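# Remove the cord from the bunch of flowers

## Task

Get the cord off the flowers without deforming the stems or squashing any of the blooms.

## Robot and tools

Robot: two six-joint arms, left_arm and right_arm, each with a parallel two-finger gripper and a wrist camera. In the scene frame, left_arm's base sits at (+0.018, +0.325, 0) m and right_arm's at (-0.033, -0.322, 0) m, both turned almost not at all about z. A two-camera stand is fixed to the floor behind the arms. Loose objects may now and then get a brief outside nudge.

Frames: the scene frame has its origin at table-top height, midway between the nominal bases. +x points out over the table, +z points up, and left_arm is on the +y side. Arm names do not match left or right in the images. Each arm reports its hand pose (end_effector_position in metres, end_effector_quat_wxyz) in its own base frame, and all offsets run along that arm's own base axes. Fixed cameras and the table are given in the scene frame. end_effector_position is the spot between the finger pads, roughly 1 cm short of the fingertips. The fingers point along the gripper's +z axis and close along its y axis. Reported poses can be wrong by a few cm.

execute_actions(actions, cameras): actions is a list of actions. Each action is a table of 1 to 15 rows, one row per 1/30 s step. If fewer than 15 rows are given, the last row repeats to fill the action. Every row holds 14 numbers in [-1, 1]: left_arm dx, dy, dz, rx, ry, rz, opening, then right_arm in that same order. dx to rz are offsets, not poses: they are measured from that arm's Hand target as it stood when the action began, so rows inside one action do not stack, but each new action or call starts from the updated Hand target. Scale: 1.0 equals 0.6 m for dx/dy/dz or 180 degrees for rx/ry/rz; rx, ry, rz form a single rotation vector about the hand's position. opening is absolute, not an offset: +1 means fully open (0.094 m), -1 means closed. If you send 0 for an arm's six pose numbers, it asks again for its current Hand target. A 0 for opening is a real command (half open), so to leave a gripper alone, repeat its current opening. Images come back only when actions is empty or cameras names some.

move(target, speed, blend, opening_speed, grip_force, blocking, cameras): target is either one 14-number row with the layout above or a list of up to 15 such rows. Every row is an offset from the Hand targets at the start of the move, never from the row before. The grippers travel on straight lines and all arrive together, with a cap of 10 s for the whole move. speed is the top path speed in m/s (0.002 to 2.9, default 0.25); turning is limited to twice that in rad/s. It may be one value or one per target. blend (m) rounds corners between listed targets; 0 means stop at each. opening_speed is how fast the commanded opening changes, in units per second on the -1..+1 scale, at least 0.2; use it to close gently. grip_force is the per-pad force limit in N, 10 to 50, one value or one per arm. It persists until changed, and low values make the fingers close slowly. blocking=false returns after about 0.5 s while the move continues. The paths do not avoid obstacles or the other arm. The result adds a move: line with the ending (done, off_target, moving, held, fault) and any limits (paced means the pose was clipped; held means steps were withheld).

wait(seconds 0 to 10, cameras) lets time pass with the last commands held. stop(cameras) brakes a running move. zoom_image(camera, region=[x0, y0, x1, y1]) enlarges part of the newest image from that camera. The region is in pixels with the origin at top-left, no more than 504 by 504. read_manual(section="licences") returns licence text only. finished_scene(scene, 1 or 2) ends the scene and cannot be undone.

Cameras: cam_head_left, cam_head_right, cam_high, cam_low, cam_left_wrist, cam_right_wrist, all 672x504.

Results: Hand target is the last commanded pose after clipping, and the next offsets count from it. The gripper often comes to rest a bit short of it; to close the gap, resend zeros, then send the remaining distance. Each step, the commanded orientation is clipped to within 40 degrees of the measured one. grip_measured uses the opening scale and can read about 2.5 mm wide when empty. The last value in Joint positions is the opening in metres. Joint torques include gravity and are noisy. Joint velocities that are 'within noise' mean the arm is still. Tool commands lists the present gripper commands. Motor temperatures are shown too. MOTOR HOT appears at 75 °C. At 90 °C an OVER-TEMPERATURE FAULT folds that arm away for the rest of the scene, and at 100 °C the arm goes limp. Avoid holding loads or pushing for long, and avoid long stretched-out poses.

Cautions: fast moves hit harder, and a target set far beyond a contact presses harder. An arm that meets resistance keeps pushing, so pull its target back to end the push. Do not let the grippers, wrist cameras or arms meet each other; even a moderate contact can fail the scene. Do not strike fixed or heavy things, drop items, release anything that is still moving, or let anything leave the table. Keep the wrist-camera cables off objects. Past first touch the squeeze rises steeply and can jump to full force, so on the flowers use low grip_force and a slow opening_speed, and handle only the cord. Avoid passing a gripper near its own arm's base; go around it instead.

Each tool is called after ">>>" in YAML: its name, and indented under it one key for each argument.

## Session

>>> execute_actions:
  actions: []

Scene clock: 0.00 s.
left_arm: end_effector_position=(+0.3855, +0.0015, +0.1189) grip_measured=+1.000 end_effector_quat_wxyz=(+0.615, +0.001, +0.788, +0.022) | right_arm: end_effector_position=(+0.4181, +0.0299, +0.1055) grip_measured=+1.000 end_effector_quat_wxyz=(+0.592, -0.047, +0.805, -0.006)
Joint positions: left_arm=[-0.026 1.459 0.294 0.919 -0.058 0.023 0.094] | right_arm=[0.083 1.605 0.436 0.865 0.033 -0.057 0.094]
Joint velocities: within noise
Joint torques (N m): no reading
Motor temperatures (°C): left_arm=[27 29 30 27 25 26 27] | right_arm=[24 24 28 29 27 25 27]
Heat: left arm: 30 °C; right arm: 29 °C.
Hand target: left_arm +0.3885, +0.0014, +0.1275; +0.625, +0.001, +0.780, +0.022 | right_arm +0.4179, +0.0299, +0.1043; +0.589, -0.047, +0.807, -0.005
Tool commands: left_gripper/opening=+1.0 right_gripper/opening=+1.0

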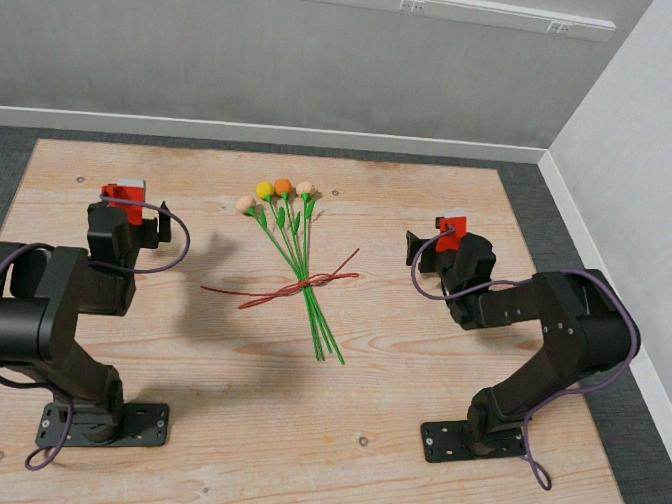

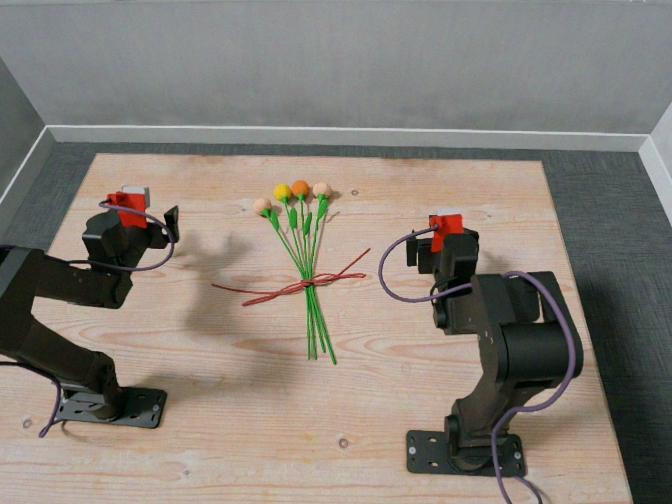

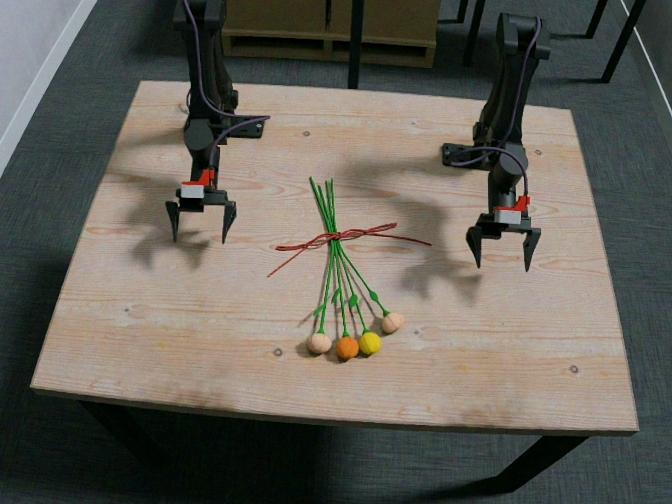

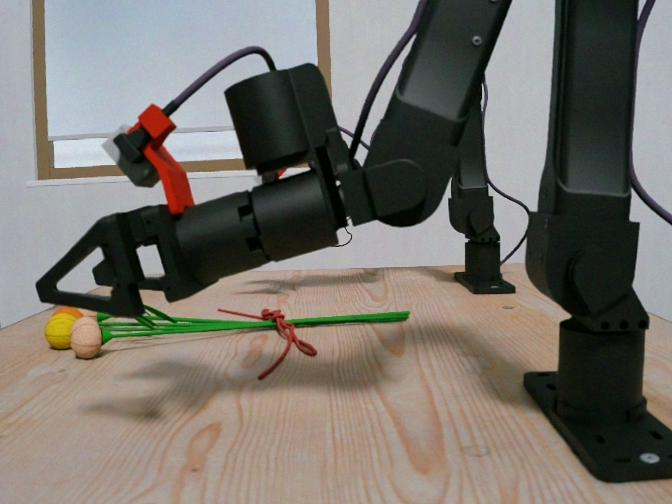

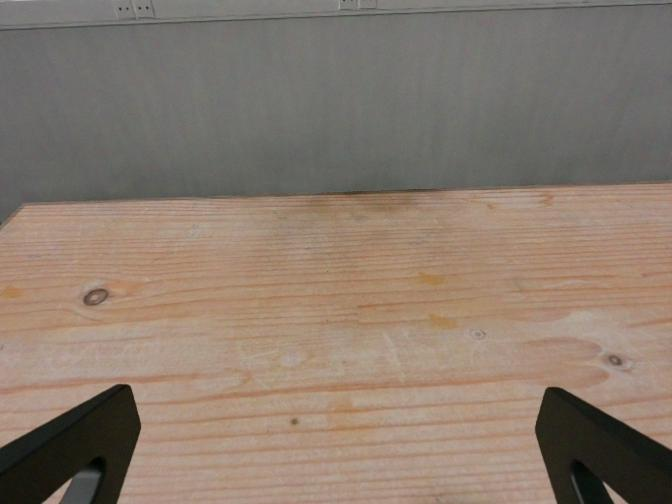

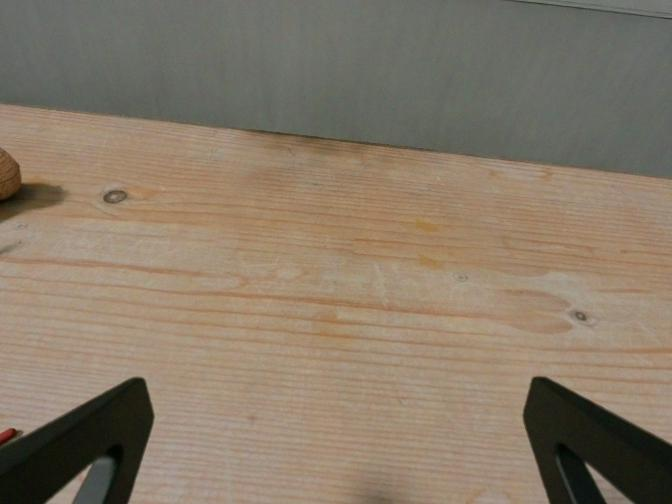

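>>> zoom_image:
  camera: "cam_head_right"
  region: [200, 170, 390, 370]

>>> zoom_image:
  camera: "cam_head_left"
  region: [190, 230, 370, 330]

>>> zoom_image:
  camera: "cam_high"
  region: [250, 170, 450, 370]

>>> zoom_image:
  camera: "cam_low"
  region: [40, 290, 420, 390]

>>> zoom_image:
  camera: "cam_head_right"
  region: [260, 255, 350, 315]

Scaled by 2.520 from the camera's 672x504 image, which has a finer 960x720 frame.

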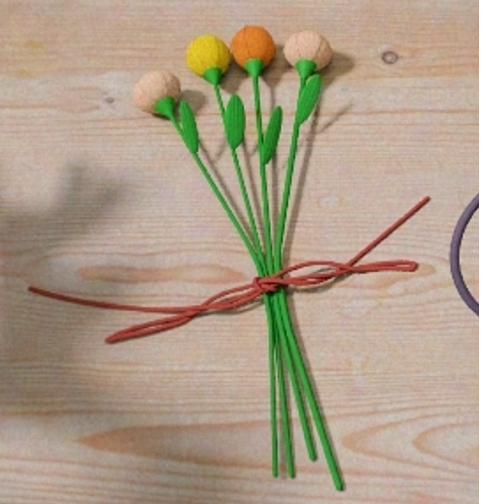

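Scaled by 2.800 from the camera's 672x504 image, which has a finer 960x720 frame.

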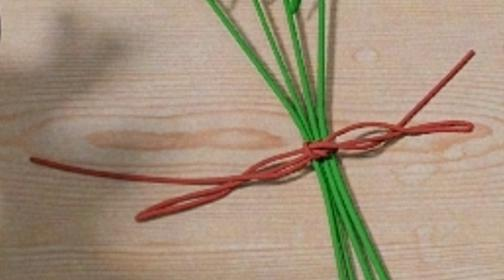

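Scaled by 2.520 from the camera's 672x504 image, which has a finer 960x720 frame.

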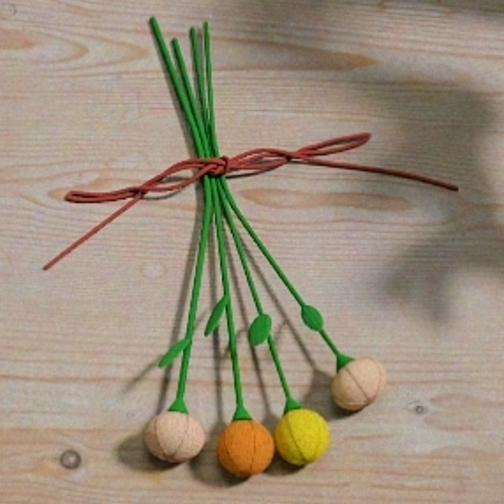

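Scaled by 1.326 from the camera's 672x504 image, which has a finer 960x720 frame.

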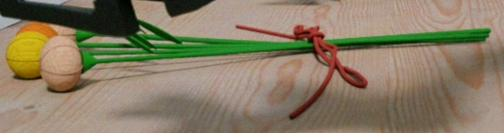

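Scaled by 5.600 from the camera's 672x504 image, which has a finer 960x720 frame.

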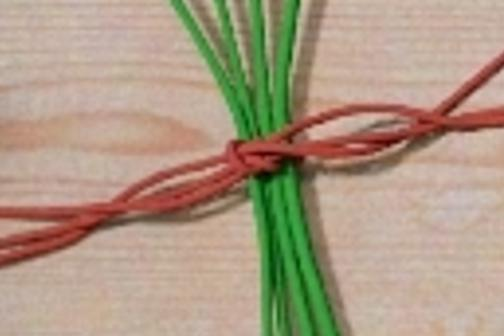

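>>> move:
  target:
    - [-0.1923,-0.2365,0.0875,0.1539,0.4119,-0.2093,-0.3,-0.0062,0.2632,0.1,0.1508,0.3831,-0.2329,-0.3]
    - [-0.1923,-0.2365,0.0375,0.3333,0.3370,-0.4297,-0.3,-0.0062,0.2632,0.0762,0.1508,0.3831,-0.2329,-0.3]
  speed: 0.25
  blend: [0.03,0]
  cameras: ["all"]

Scene clock: 8.53 s.
left_arm: end_effector_position=(+0.2748, -0.1385, +0.1521) grip_measured=-0.298 end_effector_quat_wxyz=(-0.002, +0.723, +0.691, +0.003) | right_arm: end_effector_position=(+0.4147, +0.1872, +0.1635) grip_measured=-0.298 end_effector_quat_wxyz=(+0.048, +0.352, +0.934, +0.044)
Joint positions: left_arm=[-0.475 1.713 1.563 -1.423 -0.008 1.14 0.033] | right_arm=[0.424 2.252 2.369 -1.558 0.005 1.145 0.033]
Joint torques (N m): left_arm=[-0.43 -8.59 5.44 0.38 0.13 0.04] | right_arm=[0.06 -10.51 6.97 0.35 -0.07 0.06]
Heat: left arm: 31 °C; right arm: 31 °C.
Hand target: left_arm +0.2731, -0.1406, +0.1500; +0.000, +0.727, +0.686, +0.000 | right_arm +0.4142, +0.1878, +0.1501; +0.000, +0.358, +0.934, +0.000
Off the commanded pose: left_arm 0.003 m, 1 deg | right_arm 0.013 m, 8 deg.
joint sent to its limit (right arm) — joint 4 (wrist pitch), lower limit. The joint targets are off in orientation, not in position.
move: off_target (right_arm)
camera_calibration:
cam_left_wrist: T_world_to_cam=[[-0.998713, 0.0504415, -0.00525812, 0.283723], [0.0429907, 0.897041, 0.439851, 0.0846862], [0.0269035, 0.439059, -0.898055, 0.277549], [0, 0, 0, 1]] pos_world=[0.27225, -0.212139, 0.213497]
cam_right_wrist: T_world_to_cam=[[-0.651338, -0.749207, -0.120201, 0.429373], [-0.73171, 0.578222, 0.360915, 0.175943], [-0.200897, 0.32303, -0.92482, 0.262312], [0, 0, 0, 1]] pos_world=[0.461104, 0.135221, 0.230702]

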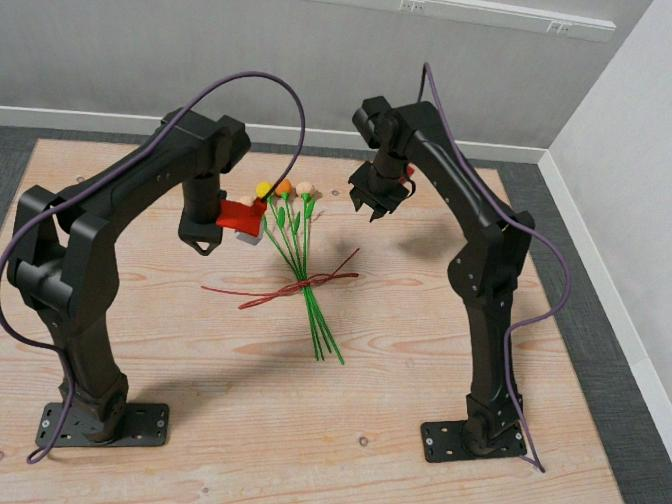

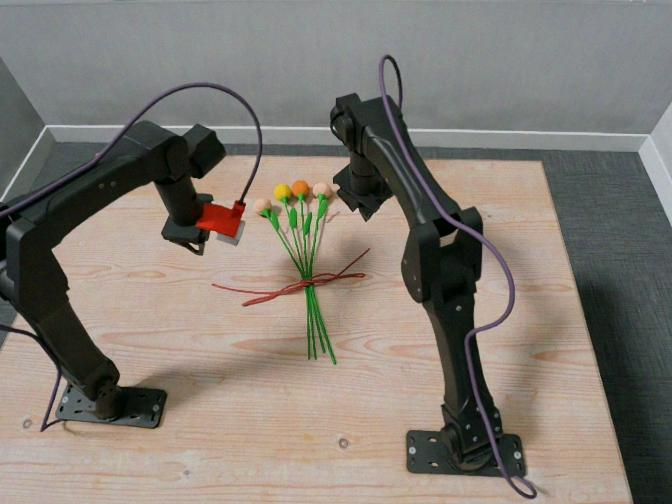

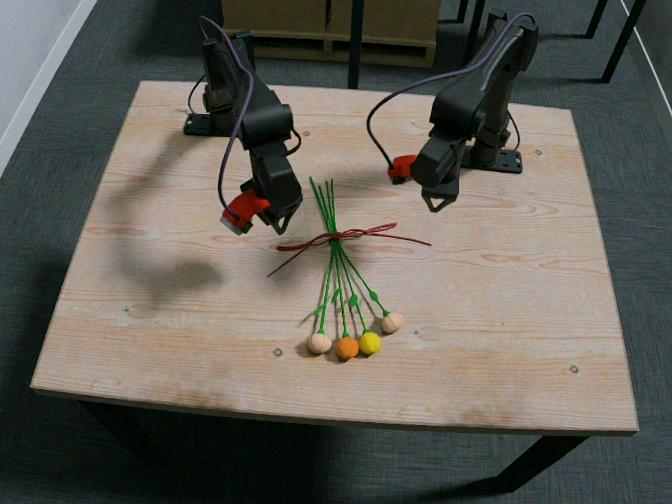

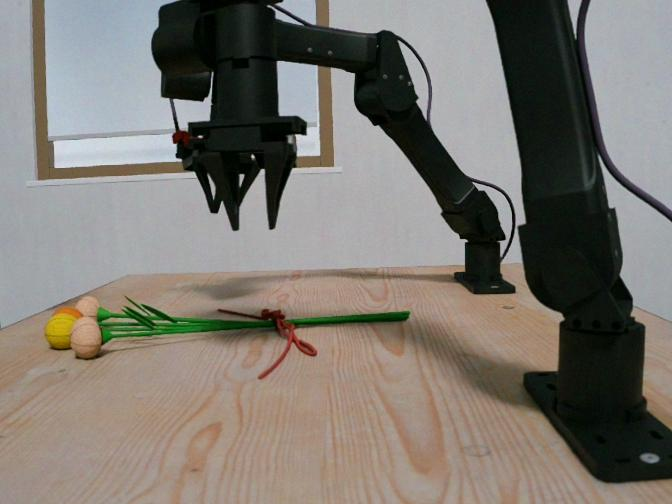

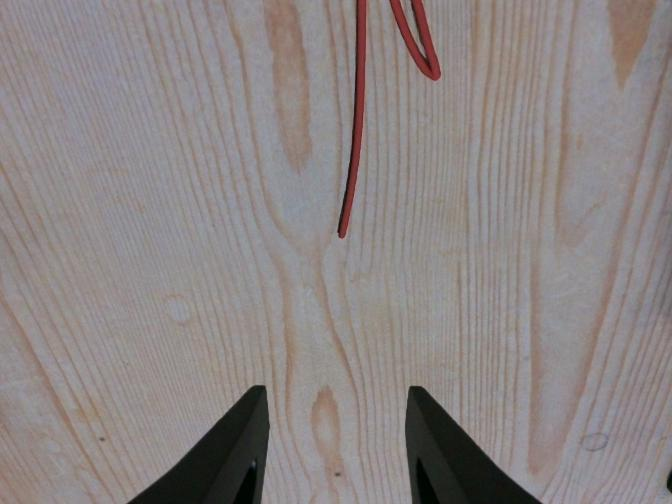

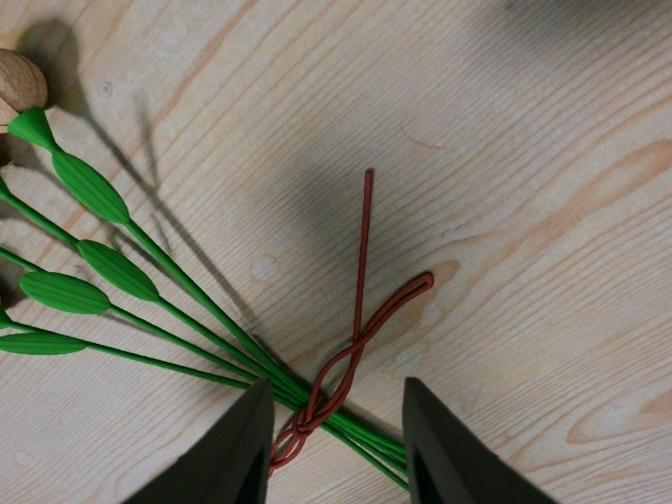

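>>> move:
  target: [-0.0043,0.001,-0.1833,0,0,0,-0.3,0.0118,-0.0097,-0.1835,0,0,0,-0.3]
  speed: 0.15
  cameras: ["cam_left_wrist","cam_right_wrist","cam_low","cam_high"]

Scene clock: 11.00 s.
left_arm: end_effector_position=(+0.2721, -0.1371, +0.0429) grip_measured=-0.298 end_effector_quat_wxyz=(-0.002, +0.723, +0.691, +0.004) | right_arm: end_effector_position=(+0.4212, +0.1840, +0.0572) grip_measured=-0.298 end_effector_quat_wxyz=(+0.012, +0.358, +0.933, +0.009)
Joint positions: left_arm=[-0.475 1.752 1.169 -0.989 -0.008 1.141 0.033] | right_arm=[0.411 2.322 2.067 -1.286 0.003 1.144 0.033]
Joint torques (N m): left_arm=[-0.54 -7.97 5.5 0.46 0.11 -0.02] | right_arm=[-0.5 -11.86 5.29 0.46 -0.05 -0.09]
Heat: left arm: 31 °C; right arm: 30 °C.
Hand target: left_arm +0.2706, -0.1400, +0.0401; +0.000, +0.727, +0.686, +0.000 | right_arm +0.4212, +0.1820, +0.0401; +0.000, +0.358, +0.934, +0.000
Off the commanded pose: left_arm 0.004 m, 1 deg | right_arm 0.017 m, 2 deg.
move: off_target (right_arm)
camera_calibration:
cam_left_wrist: T_world_to_cam=[[-0.998668, 0.0512263, -0.00623781, 0.280533], [0.0432789, 0.89724, 0.439417, 0.131503], [0.0281065, 0.438562, -0.898261, 0.178493], [0, 0, 0, 1]] pos_world=[0.269452, -0.210641, 0.104298]
cam_right_wrist: T_world_to_cam=[[-0.667094, -0.744393, -0.0293887, 0.418951], [-0.689124, 0.601616, 0.403939, 0.196285], [-0.283009, 0.289718, -0.914314, 0.206532], [0, 0, 0, 1]] pos_world=[0.473195, 0.13394, 0.12186]
Images, in order (width x height): cam_high 672x504, cam_low 672x504, cam_left_wrist 672x504, cam_right_wrist 672x504.

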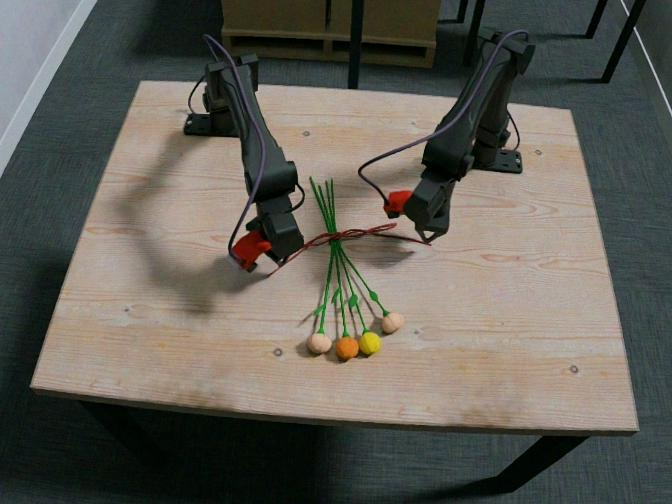

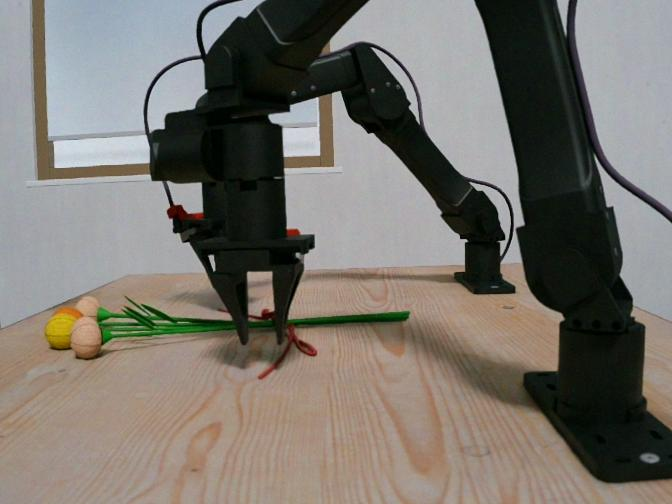

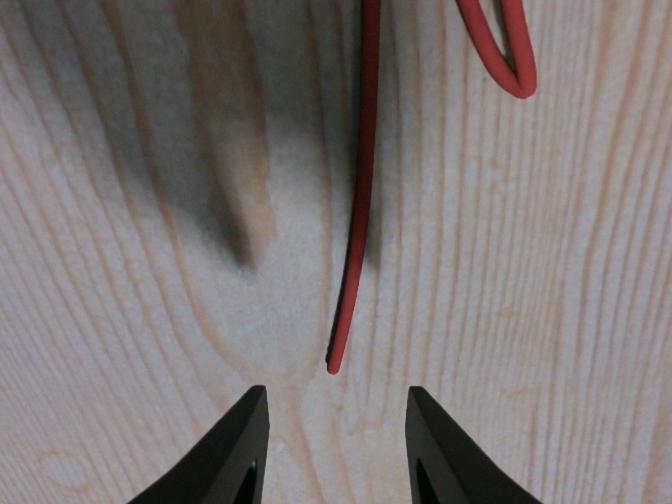

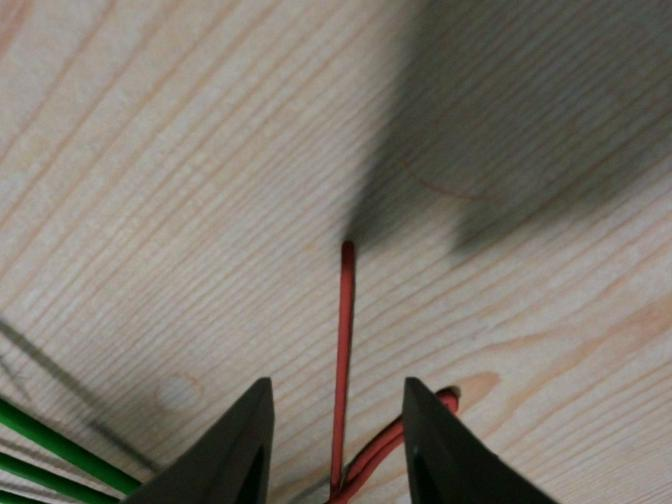

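>>> move:
  target: [-0.001,0,-0.0383,0,0,0,-0.3,0,0,-0.0335,0,0,0,-0.3]
  speed: 0.08
  cameras: ["cam_left_wrist","cam_right_wrist","cam_low"]

Scene clock: 13.30 s.
left_arm: end_effector_position=(+0.2728, -0.1375, +0.0216) grip_measured=-0.298 end_effector_quat_wxyz=(+0.001, +0.723, +0.691, +0.005) | right_arm: end_effector_position=(+0.4245, +0.1855, +0.0432) grip_measured=-0.298 end_effector_quat_wxyz=(+0.017, +0.358, +0.933, +0.015)
Joint positions: left_arm=[-0.475 1.781 1.113 -0.898 -0.008 1.141 0.033] | right_arm=[0.411 2.322 2.011 -1.213 0.003 1.144 0.033]
Joint torques (N m): left_arm=[-0.59 -7.51 5.18 0.48 0.11 0.04] | right_arm=[-0.36 -11.15 4.74 0.52 -0.05 -0.07]
Heat: left arm: 31 °C; right arm: 30 °C.
Hand target: left_arm +0.2699, -0.1400, +0.0171; +0.000, +0.727, +0.686, +0.000 | right_arm +0.4212, +0.1821, +0.0200; +0.000, +0.358, +0.934, +0.000
Off the commanded pose: left_arm 0.006 m, 1 deg | right_arm 0.024 m, 3 deg.
move: off_target (right_arm)
camera_calibration:
cam_left_wrist: T_world_to_cam=[[-0.998623, 0.051191, -0.0114608, 0.281235], [0.041033, 0.89837, 0.437319, 0.141957], [0.0326828, 0.436247, -0.899233, 0.157981], [0, 0, 0, 1]] pos_world=[0.26986, -0.210845, 0.0832043]
cam_right_wrist: T_world_to_cam=[[-0.666443, -0.744212, -0.044751, 0.422199], [-0.695288, 0.598721, 0.397627, 0.206656], [-0.269125, 0.296111, -0.916455, 0.187164], [0, 0, 0, 1]] pos_world=[0.475428, 0.135055, 0.108249]
Images, in order (width x height): cam_low 672x504, cam_left_wrist 672x504, cam_right_wrist 672x504.

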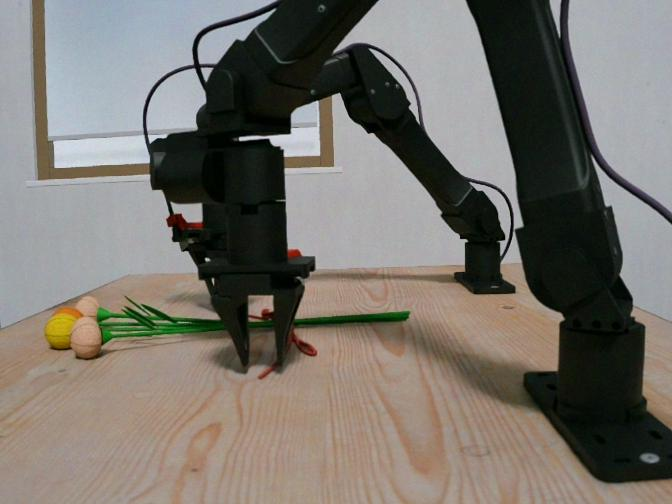

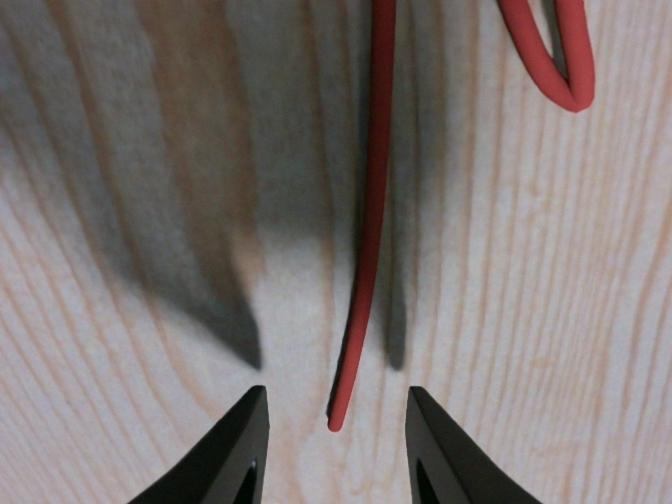

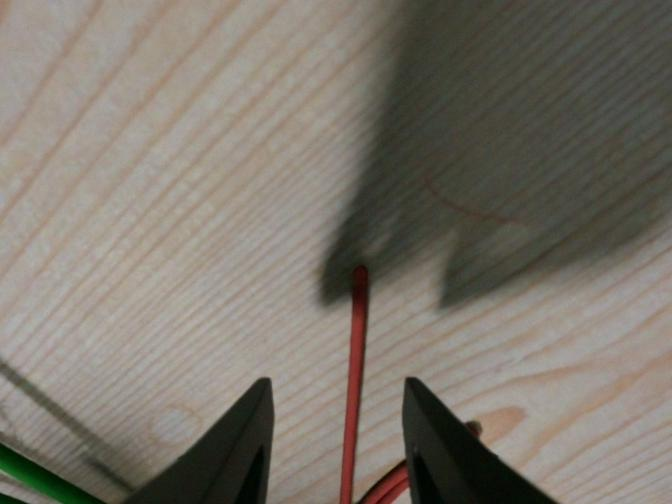

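>>> move:
  target: [-0.002,0.002,-0.0117,0,0,0,-0.3,-0.003,-0.001,-0.02,0,0,0,-0.3]
  speed: 0.06
  cameras: ["cam_left_wrist","cam_right_wrist","cam_low"]

Scene clock: 14.47 s.
left_arm: end_effector_position=(+0.2720, -0.1371, +0.0153) grip_measured=-0.298 end_effector_quat_wxyz=(+0.002, +0.723, +0.691, +0.005) | right_arm: end_effector_position=(+0.4234, +0.1850, +0.0312) grip_measured=-0.298 end_effector_quat_wxyz=(+0.017, +0.358, +0.933, +0.015)
Joint positions: left_arm=[-0.475 1.785 1.091 -0.869 -0.008 1.141 0.033] | right_arm=[0.411 2.322 1.963 -1.165 0.003 1.144 0.033]
Joint torques (N m): left_arm=[-0.53 -7.6 4.96 0.45 0.11 0.05] | right_arm=[-0.44 -11.21 4.62 0.44 -0.06 -0.09]
Heat: left arm: 31 °C; right arm: 30 °C.
Hand target: left_arm +0.2687, -0.1387, +0.0101; +0.000, +0.727, +0.686, +0.000 | right_arm +0.4194, +0.1814, +0.0079; +0.000, +0.358, +0.934, +0.000
Off the commanded pose: left_arm 0.006 m, 1 deg | right_arm 0.024 m, 3 deg.
move: off_target (right_arm)
camera_calibration:
cam_left_wrist: T_world_to_cam=[[-0.998588, 0.0511582, -0.0143038, 0.280347], [0.0398086, 0.898996, 0.436145, 0.144811], [0.0351714, 0.434959, -0.899763, 0.151325], [0, 0, 0, 1]] pos_world=[0.268864, -0.210347, 0.0770076]
cam_right_wrist: T_world_to_cam=[[-0.666443, -0.744212, -0.044751, 0.420628], [-0.695288, 0.598721, 0.397627, 0.210992], [-0.269125, 0.296111, -0.916455, 0.176137], [0, 0, 0, 1]] pos_world=[0.474428, 0.134555, 0.0963489]
Images, in order (width x height): cam_low 672x504, cam_left_wrist 672x504, cam_right_wrist 672x504.

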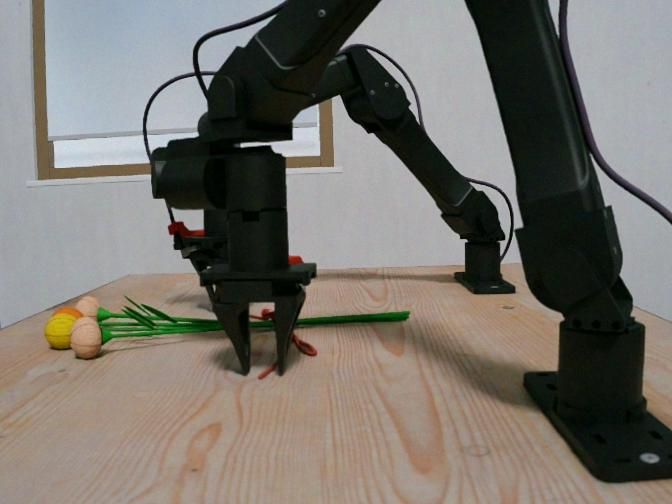

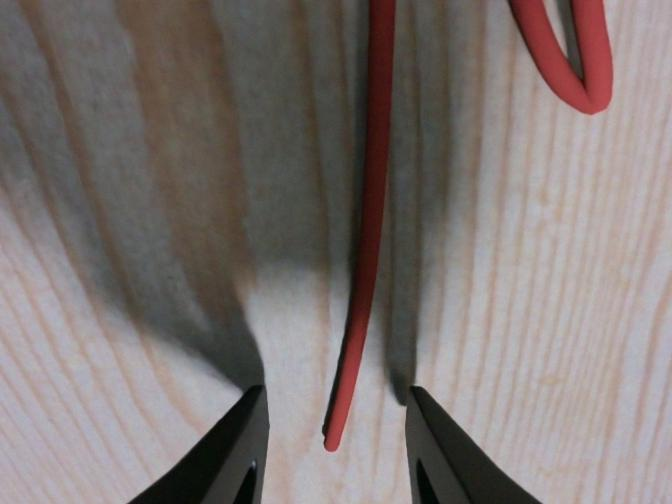

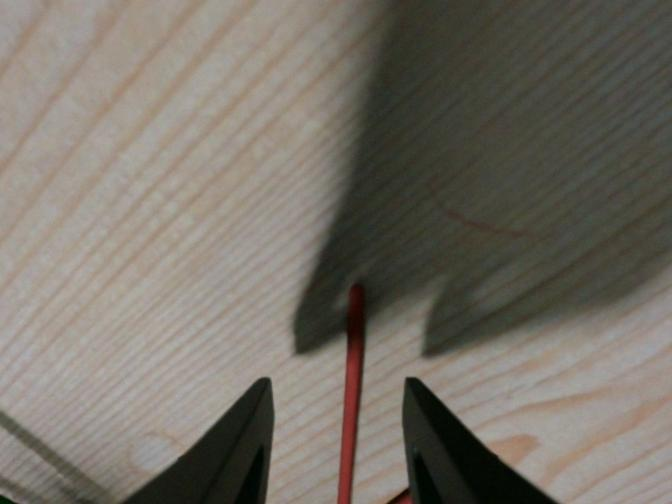

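>>> move:
  target: [-0.001,-0.005,-0.006,0,0,0,-0.3,-0.003,-0.001,-0.022,0,0,0,-0.3]
  speed: 0.05
  cameras: ["cam_left_wrist","cam_right_wrist","cam_low"]

Scene clock: 15.83 s.
left_arm: end_effector_position=(+0.2730, -0.1406, +0.0128) grip_measured=-0.298 end_effector_quat_wxyz=(+0.005, +0.726, +0.688, +0.006) | right_arm: end_effector_position=(+0.4225, +0.1847, +0.0195) grip_measured=-0.298 end_effector_quat_wxyz=(+0.018, +0.358, +0.933, +0.016)
Joint positions: left_arm=[-0.484 1.794 1.091 -0.855 -0.008 1.141 0.033] | right_arm=[0.411 2.322 1.916 -1.115 0.002 1.144 0.033]
Joint torques (N m): left_arm=[-0.62 -7.42 4.78 0.52 0.08 -0.05] | right_arm=[-0.46 -10.96 4.66 0.49 -0.07 -0.04]
Heat: left arm: 31 °C; right arm: 30 °C.
Hand target: left_arm +0.2682, -0.1418, +0.0065; +0.000, +0.727, +0.686, +0.000 | right_arm +0.4177, +0.1809, -0.0052; +0.000, +0.358, +0.934, +0.000
Off the commanded pose: left_arm 0.008 m, 1 deg | right_arm 0.026 m, 3 deg.
move: off_target (right_arm)
camera_calibration:
cam_left_wrist: T_world_to_cam=[[-0.998026, 0.0599144, -0.0187984, 0.28265], [0.0458258, 0.899606, 0.43429, 0.147527], [0.0429314, 0.432572, -0.900577, 0.148204], [0, 0, 0, 1]] pos_world=[0.268969, -0.21376, 0.0747129]
cam_right_wrist: T_world_to_cam=[[-0.66629, -0.744169, -0.0476439, 0.419247], [-0.696362, 0.598089, 0.396697, 0.215794], [-0.266714, 0.297493, -0.916712, 0.16393], [0, 0, 0, 1]] pos_world=[0.473334, 0.134158, 0.0846468]
Images, in order (width x height): cam_low 672x504, cam_left_wrist 672x504, cam_right_wrist 672x504.

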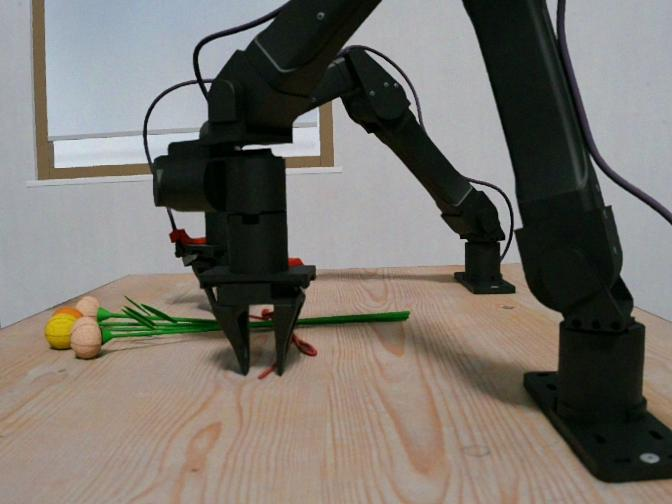

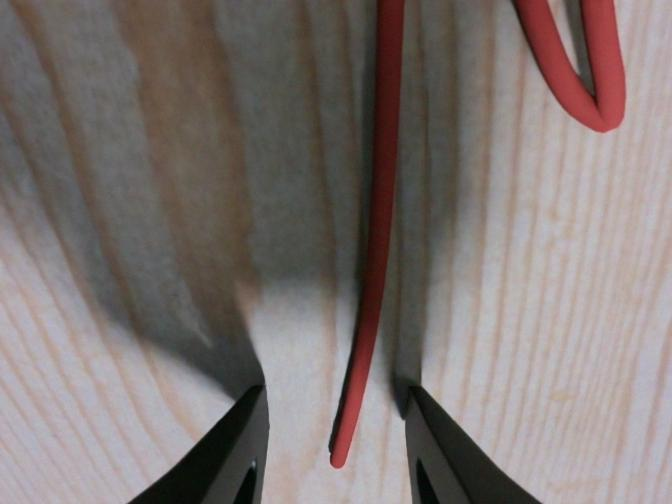

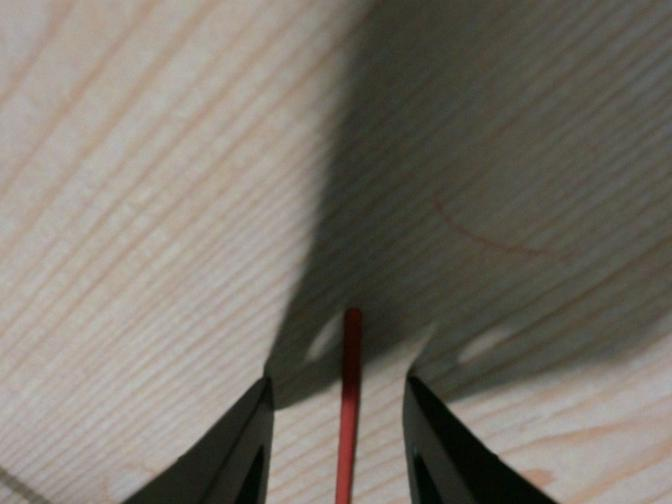

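>>> move:
  target: [0,-0.002,-0.002,0,0,0,-0.3,-0.002,-0.001,-0.012,0,0,0,-0.3]
  speed: 0.05
  cameras: ["cam_left_wrist","cam_right_wrist"]

Scene clock: 16.80 s.
left_arm: end_effector_position=(+0.2732, -0.1415, +0.0118) grip_measured=-0.298 end_effector_quat_wxyz=(+0.005, +0.727, +0.687, +0.006) | right_arm: end_effector_position=(+0.4224, +0.1846, +0.0178) grip_measured=-0.298 end_effector_quat_wxyz=(+0.018, +0.358, +0.933, +0.017)
Joint positions: left_arm=[-0.486 1.798 1.091 -0.851 -0.008 1.141 0.033] | right_arm=[0.411 2.322 1.909 -1.108 0.002 1.144 0.033]
Joint torques (N m): left_arm=[-0.59 -7.56 4.56 0.45 0.15 -0.03] | right_arm=[-0.46 -10.82 2.99 0.69 -0.04 -0.08]
Heat: left arm: 31 °C; right arm: 30 °C.
Hand target: left_arm +0.2681, -0.1429, +0.0052; +0.000, +0.727, +0.686, +0.000 | right_arm +0.4164, +0.1802, -0.0125; +0.000, +0.358, +0.934, +0.000
Off the commanded pose: left_arm 0.008 m, 1 deg | right_arm 0.031 m, 3 deg.
move: off_target (right_arm)
camera_calibration:
cam_left_wrist: T_world_to_cam=[[-0.997884, 0.0622392, -0.0188129, 0.283144], [0.047915, 0.899496, 0.434293, 0.148231], [0.0439522, 0.432473, -0.900575, 0.147308], [0, 0, 0, 1]] pos_world=[0.268968, -0.214662, 0.0736129]
cam_right_wrist: T_world_to_cam=[[-0.66635, -0.744089, -0.0480534, 0.419011], [-0.696453, 0.598083, 0.396547, 0.216446], [-0.266327, 0.297707, -0.916756, 0.16214], [0, 0, 0, 1]] pos_world=[0.473134, 0.134059, 0.0829465]
Images, in order (width x height): cam_left_wrist 672x504, cam_right_wrist 672x504.

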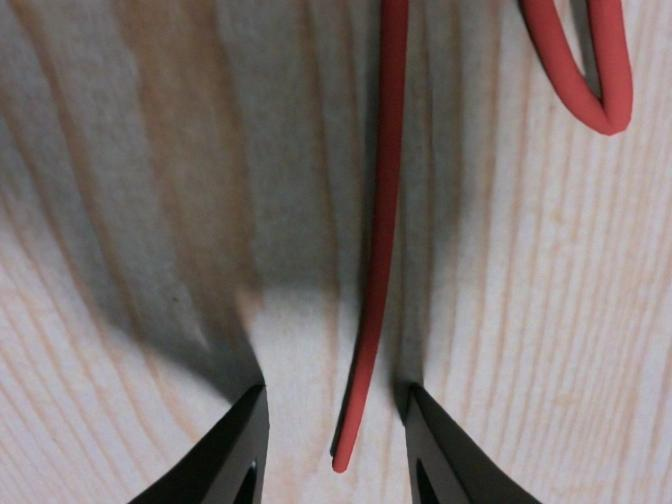

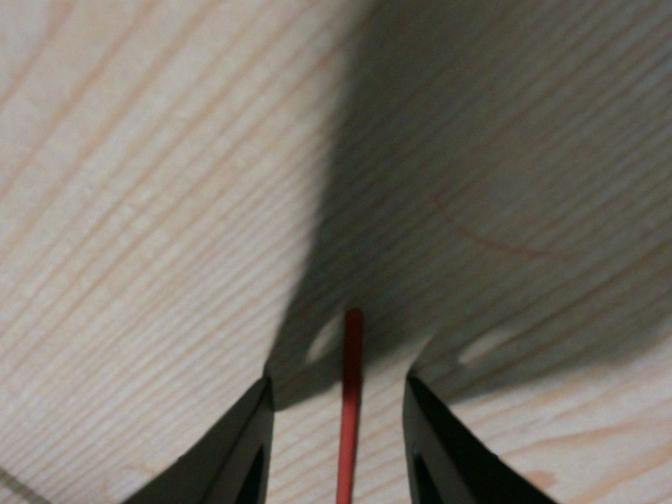

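>>> move:
  target: [0,0,0.001,0,0,0,-1,0.002,0.001,0.010,0,0,0,-1]
  speed: 0.05
  opening_speed: 0.6
  grip_force: 30
  cameras: ["cam_left_wrist","cam_right_wrist"]

Scene clock: 18.90 s.
left_arm: end_effector_position=(+0.2732, -0.1415, +0.0118) grip_measured=-0.922 end_effector_quat_wxyz=(+0.005, +0.727, +0.687, +0.006) | right_arm: end_effector_position=(+0.4175, +0.1820, +0.0173) grip_measured=-0.925 end_effector_quat_wxyz=(+0.011, +0.359, +0.933, +0.009)
Joint positions: left_arm=[-0.486 1.798 1.091 -0.851 -0.008 1.141 0.004] | right_arm=[0.41 2.322 1.908 -1.128 0.003 1.144 0.004]
Joint torques (N m): left_arm=[-0.59 -7.61 4.64 0.45 0.12 -0.06] | right_arm=[-0.31 -10.78 4.89 0.62 -0.05 -0.07]
Heat: left arm: 31 °C; right arm: 30 °C.
Hand target: left_arm +0.2681, -0.1429, +0.0058; +0.000, +0.727, +0.686, +0.000 | right_arm +0.4176, +0.1808, -0.0065; +0.000, +0.358, +0.934, +0.000
Off the commanded pose: left_arm 0.008 m, 1 deg | right_arm 0.024 m, 2 deg.
grip_force (N): 30, 30
move: off_target (right_arm)
camera_calibration:
cam_left_wrist: T_world_to_cam=[[-0.997884, 0.0622392, -0.0188129, 0.283144], [0.047915, 0.899496, 0.434293, 0.148231], [0.0439522, 0.432473, -0.900575, 0.147308], [0, 0, 0, 1]] pos_world=[0.268968, -0.214662, 0.0736129]
cam_right_wrist: T_world_to_cam=[[-0.667682, -0.743915, -0.0281106, 0.413999], [-0.688064, 0.602259, 0.404786, 0.210382], [-0.284197, 0.289611, -0.913979, 0.170007], [0, 0, 0, 1]] pos_world=[0.469492, 0.13204, 0.0818611]
Images, in order (width x height): cam_left_wrist 672x504, cam_right_wrist 672x504.

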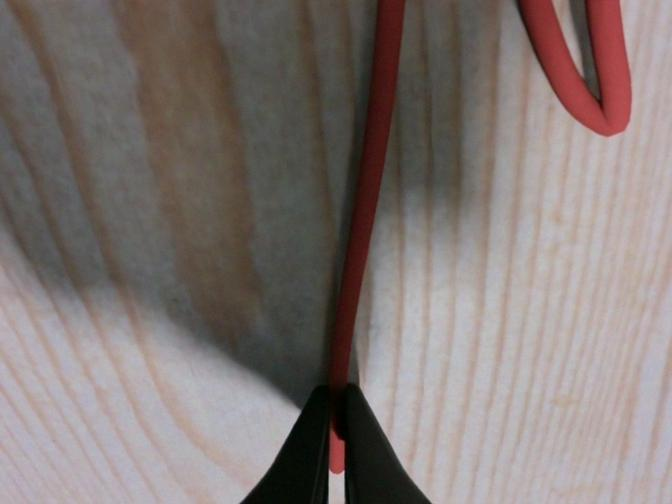

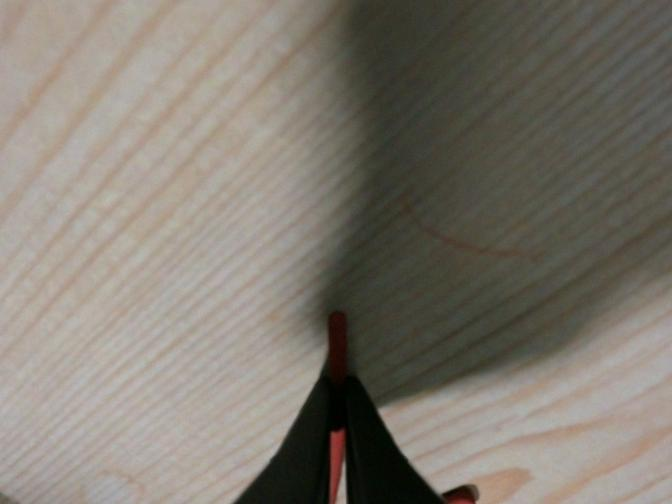

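>>> move:
  target: [0,0.008,0.03,0,0,0,-1,-0.124,-0.0417,0.035,0,0,-0.2,-1]
  speed: 0.06
  cameras: ["all"]

Scene clock: 25.07 s.
left_arm: end_effector_position=(+0.2628, -0.1360, +0.0119) grip_measured=-0.922 end_effector_quat_wxyz=(-0.018, +0.727, +0.687, -0.002) | right_arm: end_effector_position=(+0.3584, +0.1592, +0.0164) grip_measured=-0.928 end_effector_quat_wxyz=(+0.010, +0.626, +0.779, +0.017)
Joint positions: left_arm=[-0.486 1.798 1.091 -0.898 -0.008 1.141 0.004] | right_arm=[0.416 2.064 1.482 -0.951 0.002 1.77 0.003]
Joint torques (N m): left_arm=[0.7 -11.34 6.75 0.16 0.02 0.14] | right_arm=[0.72 -13.86 3.3 0.18 -0.05 0.1]
Heat: left arm: 31 °C; right arm: 30 °C.
Hand target: left_arm +0.2681, -0.1381, +0.0238; +0.000, +0.727, +0.686, +0.000 | right_arm +0.3433, +0.1558, +0.0145; +0.000, +0.629, +0.777, +0.000
Off the commanded pose: left_arm 0.013 m, 2 deg | right_arm 0.016 m, 2 deg.
grip_force (N): 30, 30
move: off_target (left_arm, right_arm)
camera_calibration:
cam_left_wrist: T_world_to_cam=[[-0.997778, 0.0621604, 0.0239747, 0.271869], [0.0662826, 0.889809, 0.451494, 0.137306], [0.00673214, 0.45208, -0.891952, 0.157829], [0, 0, 0, 1]] pos_world=[0.261101, -0.210427, 0.0722646]
cam_right_wrist: T_world_to_cam=[[-0.975294, -0.216819, -0.0423221, 0.384097], [-0.214094, 0.880465, 0.423019, -0.0306197], [-0.0544552, 0.421629, -0.905132, 0.0556191], [0, 0, 0, 1]] pos_world=[0.371081, 0.0867884, 0.0795511]

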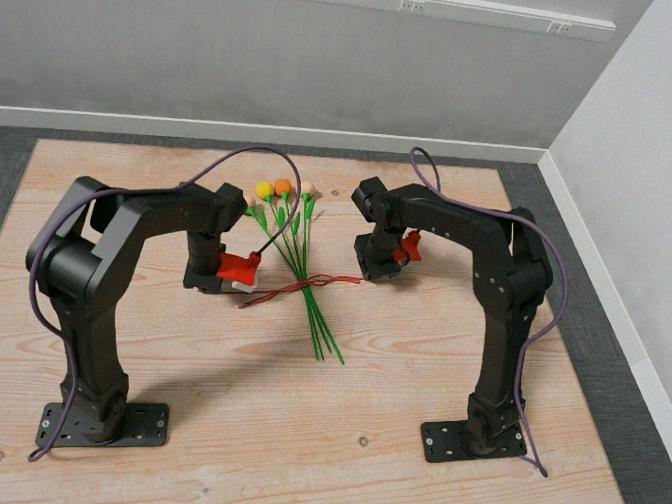

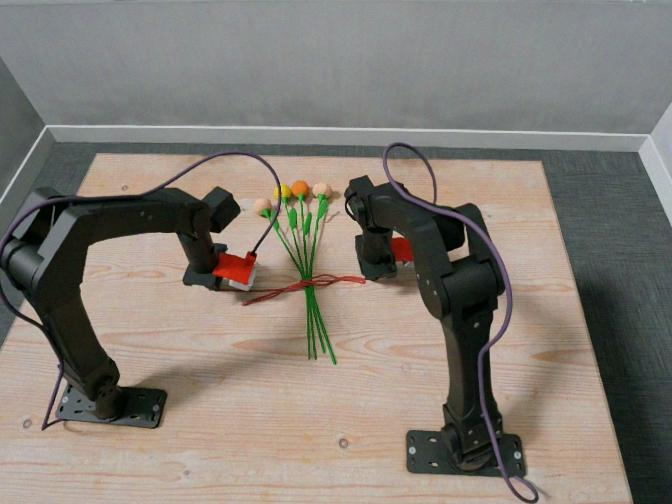

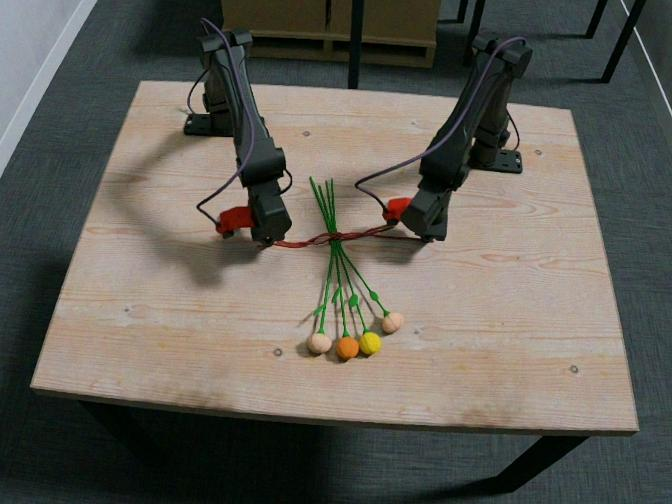

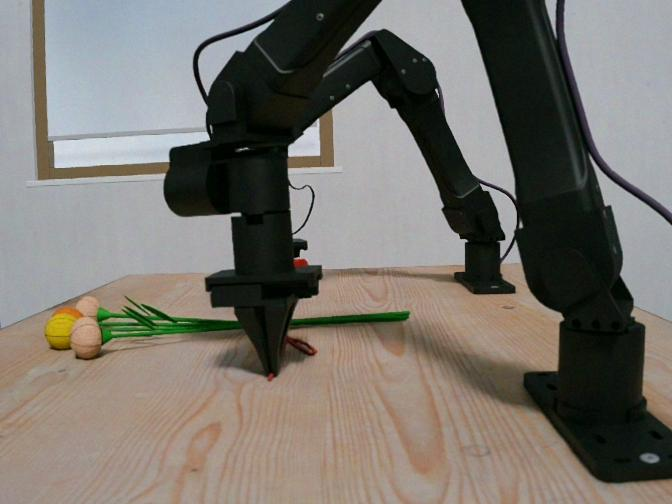

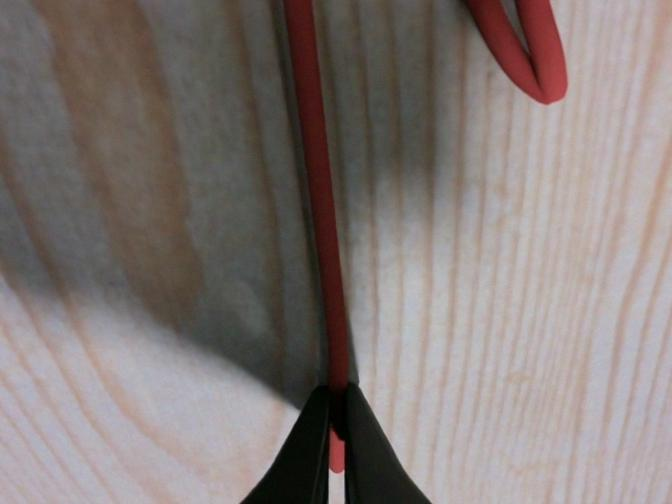

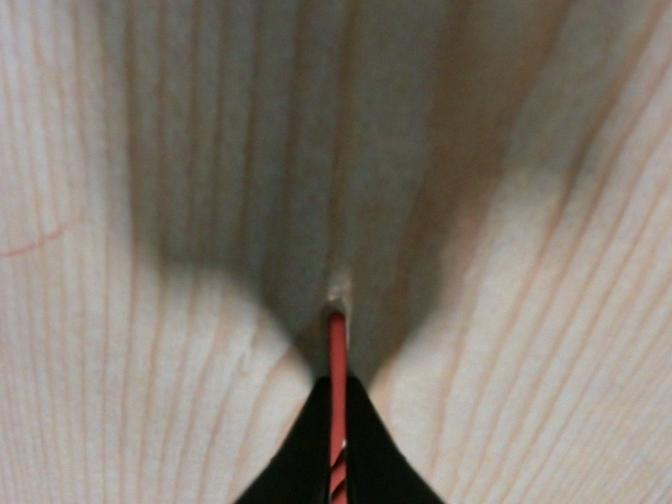

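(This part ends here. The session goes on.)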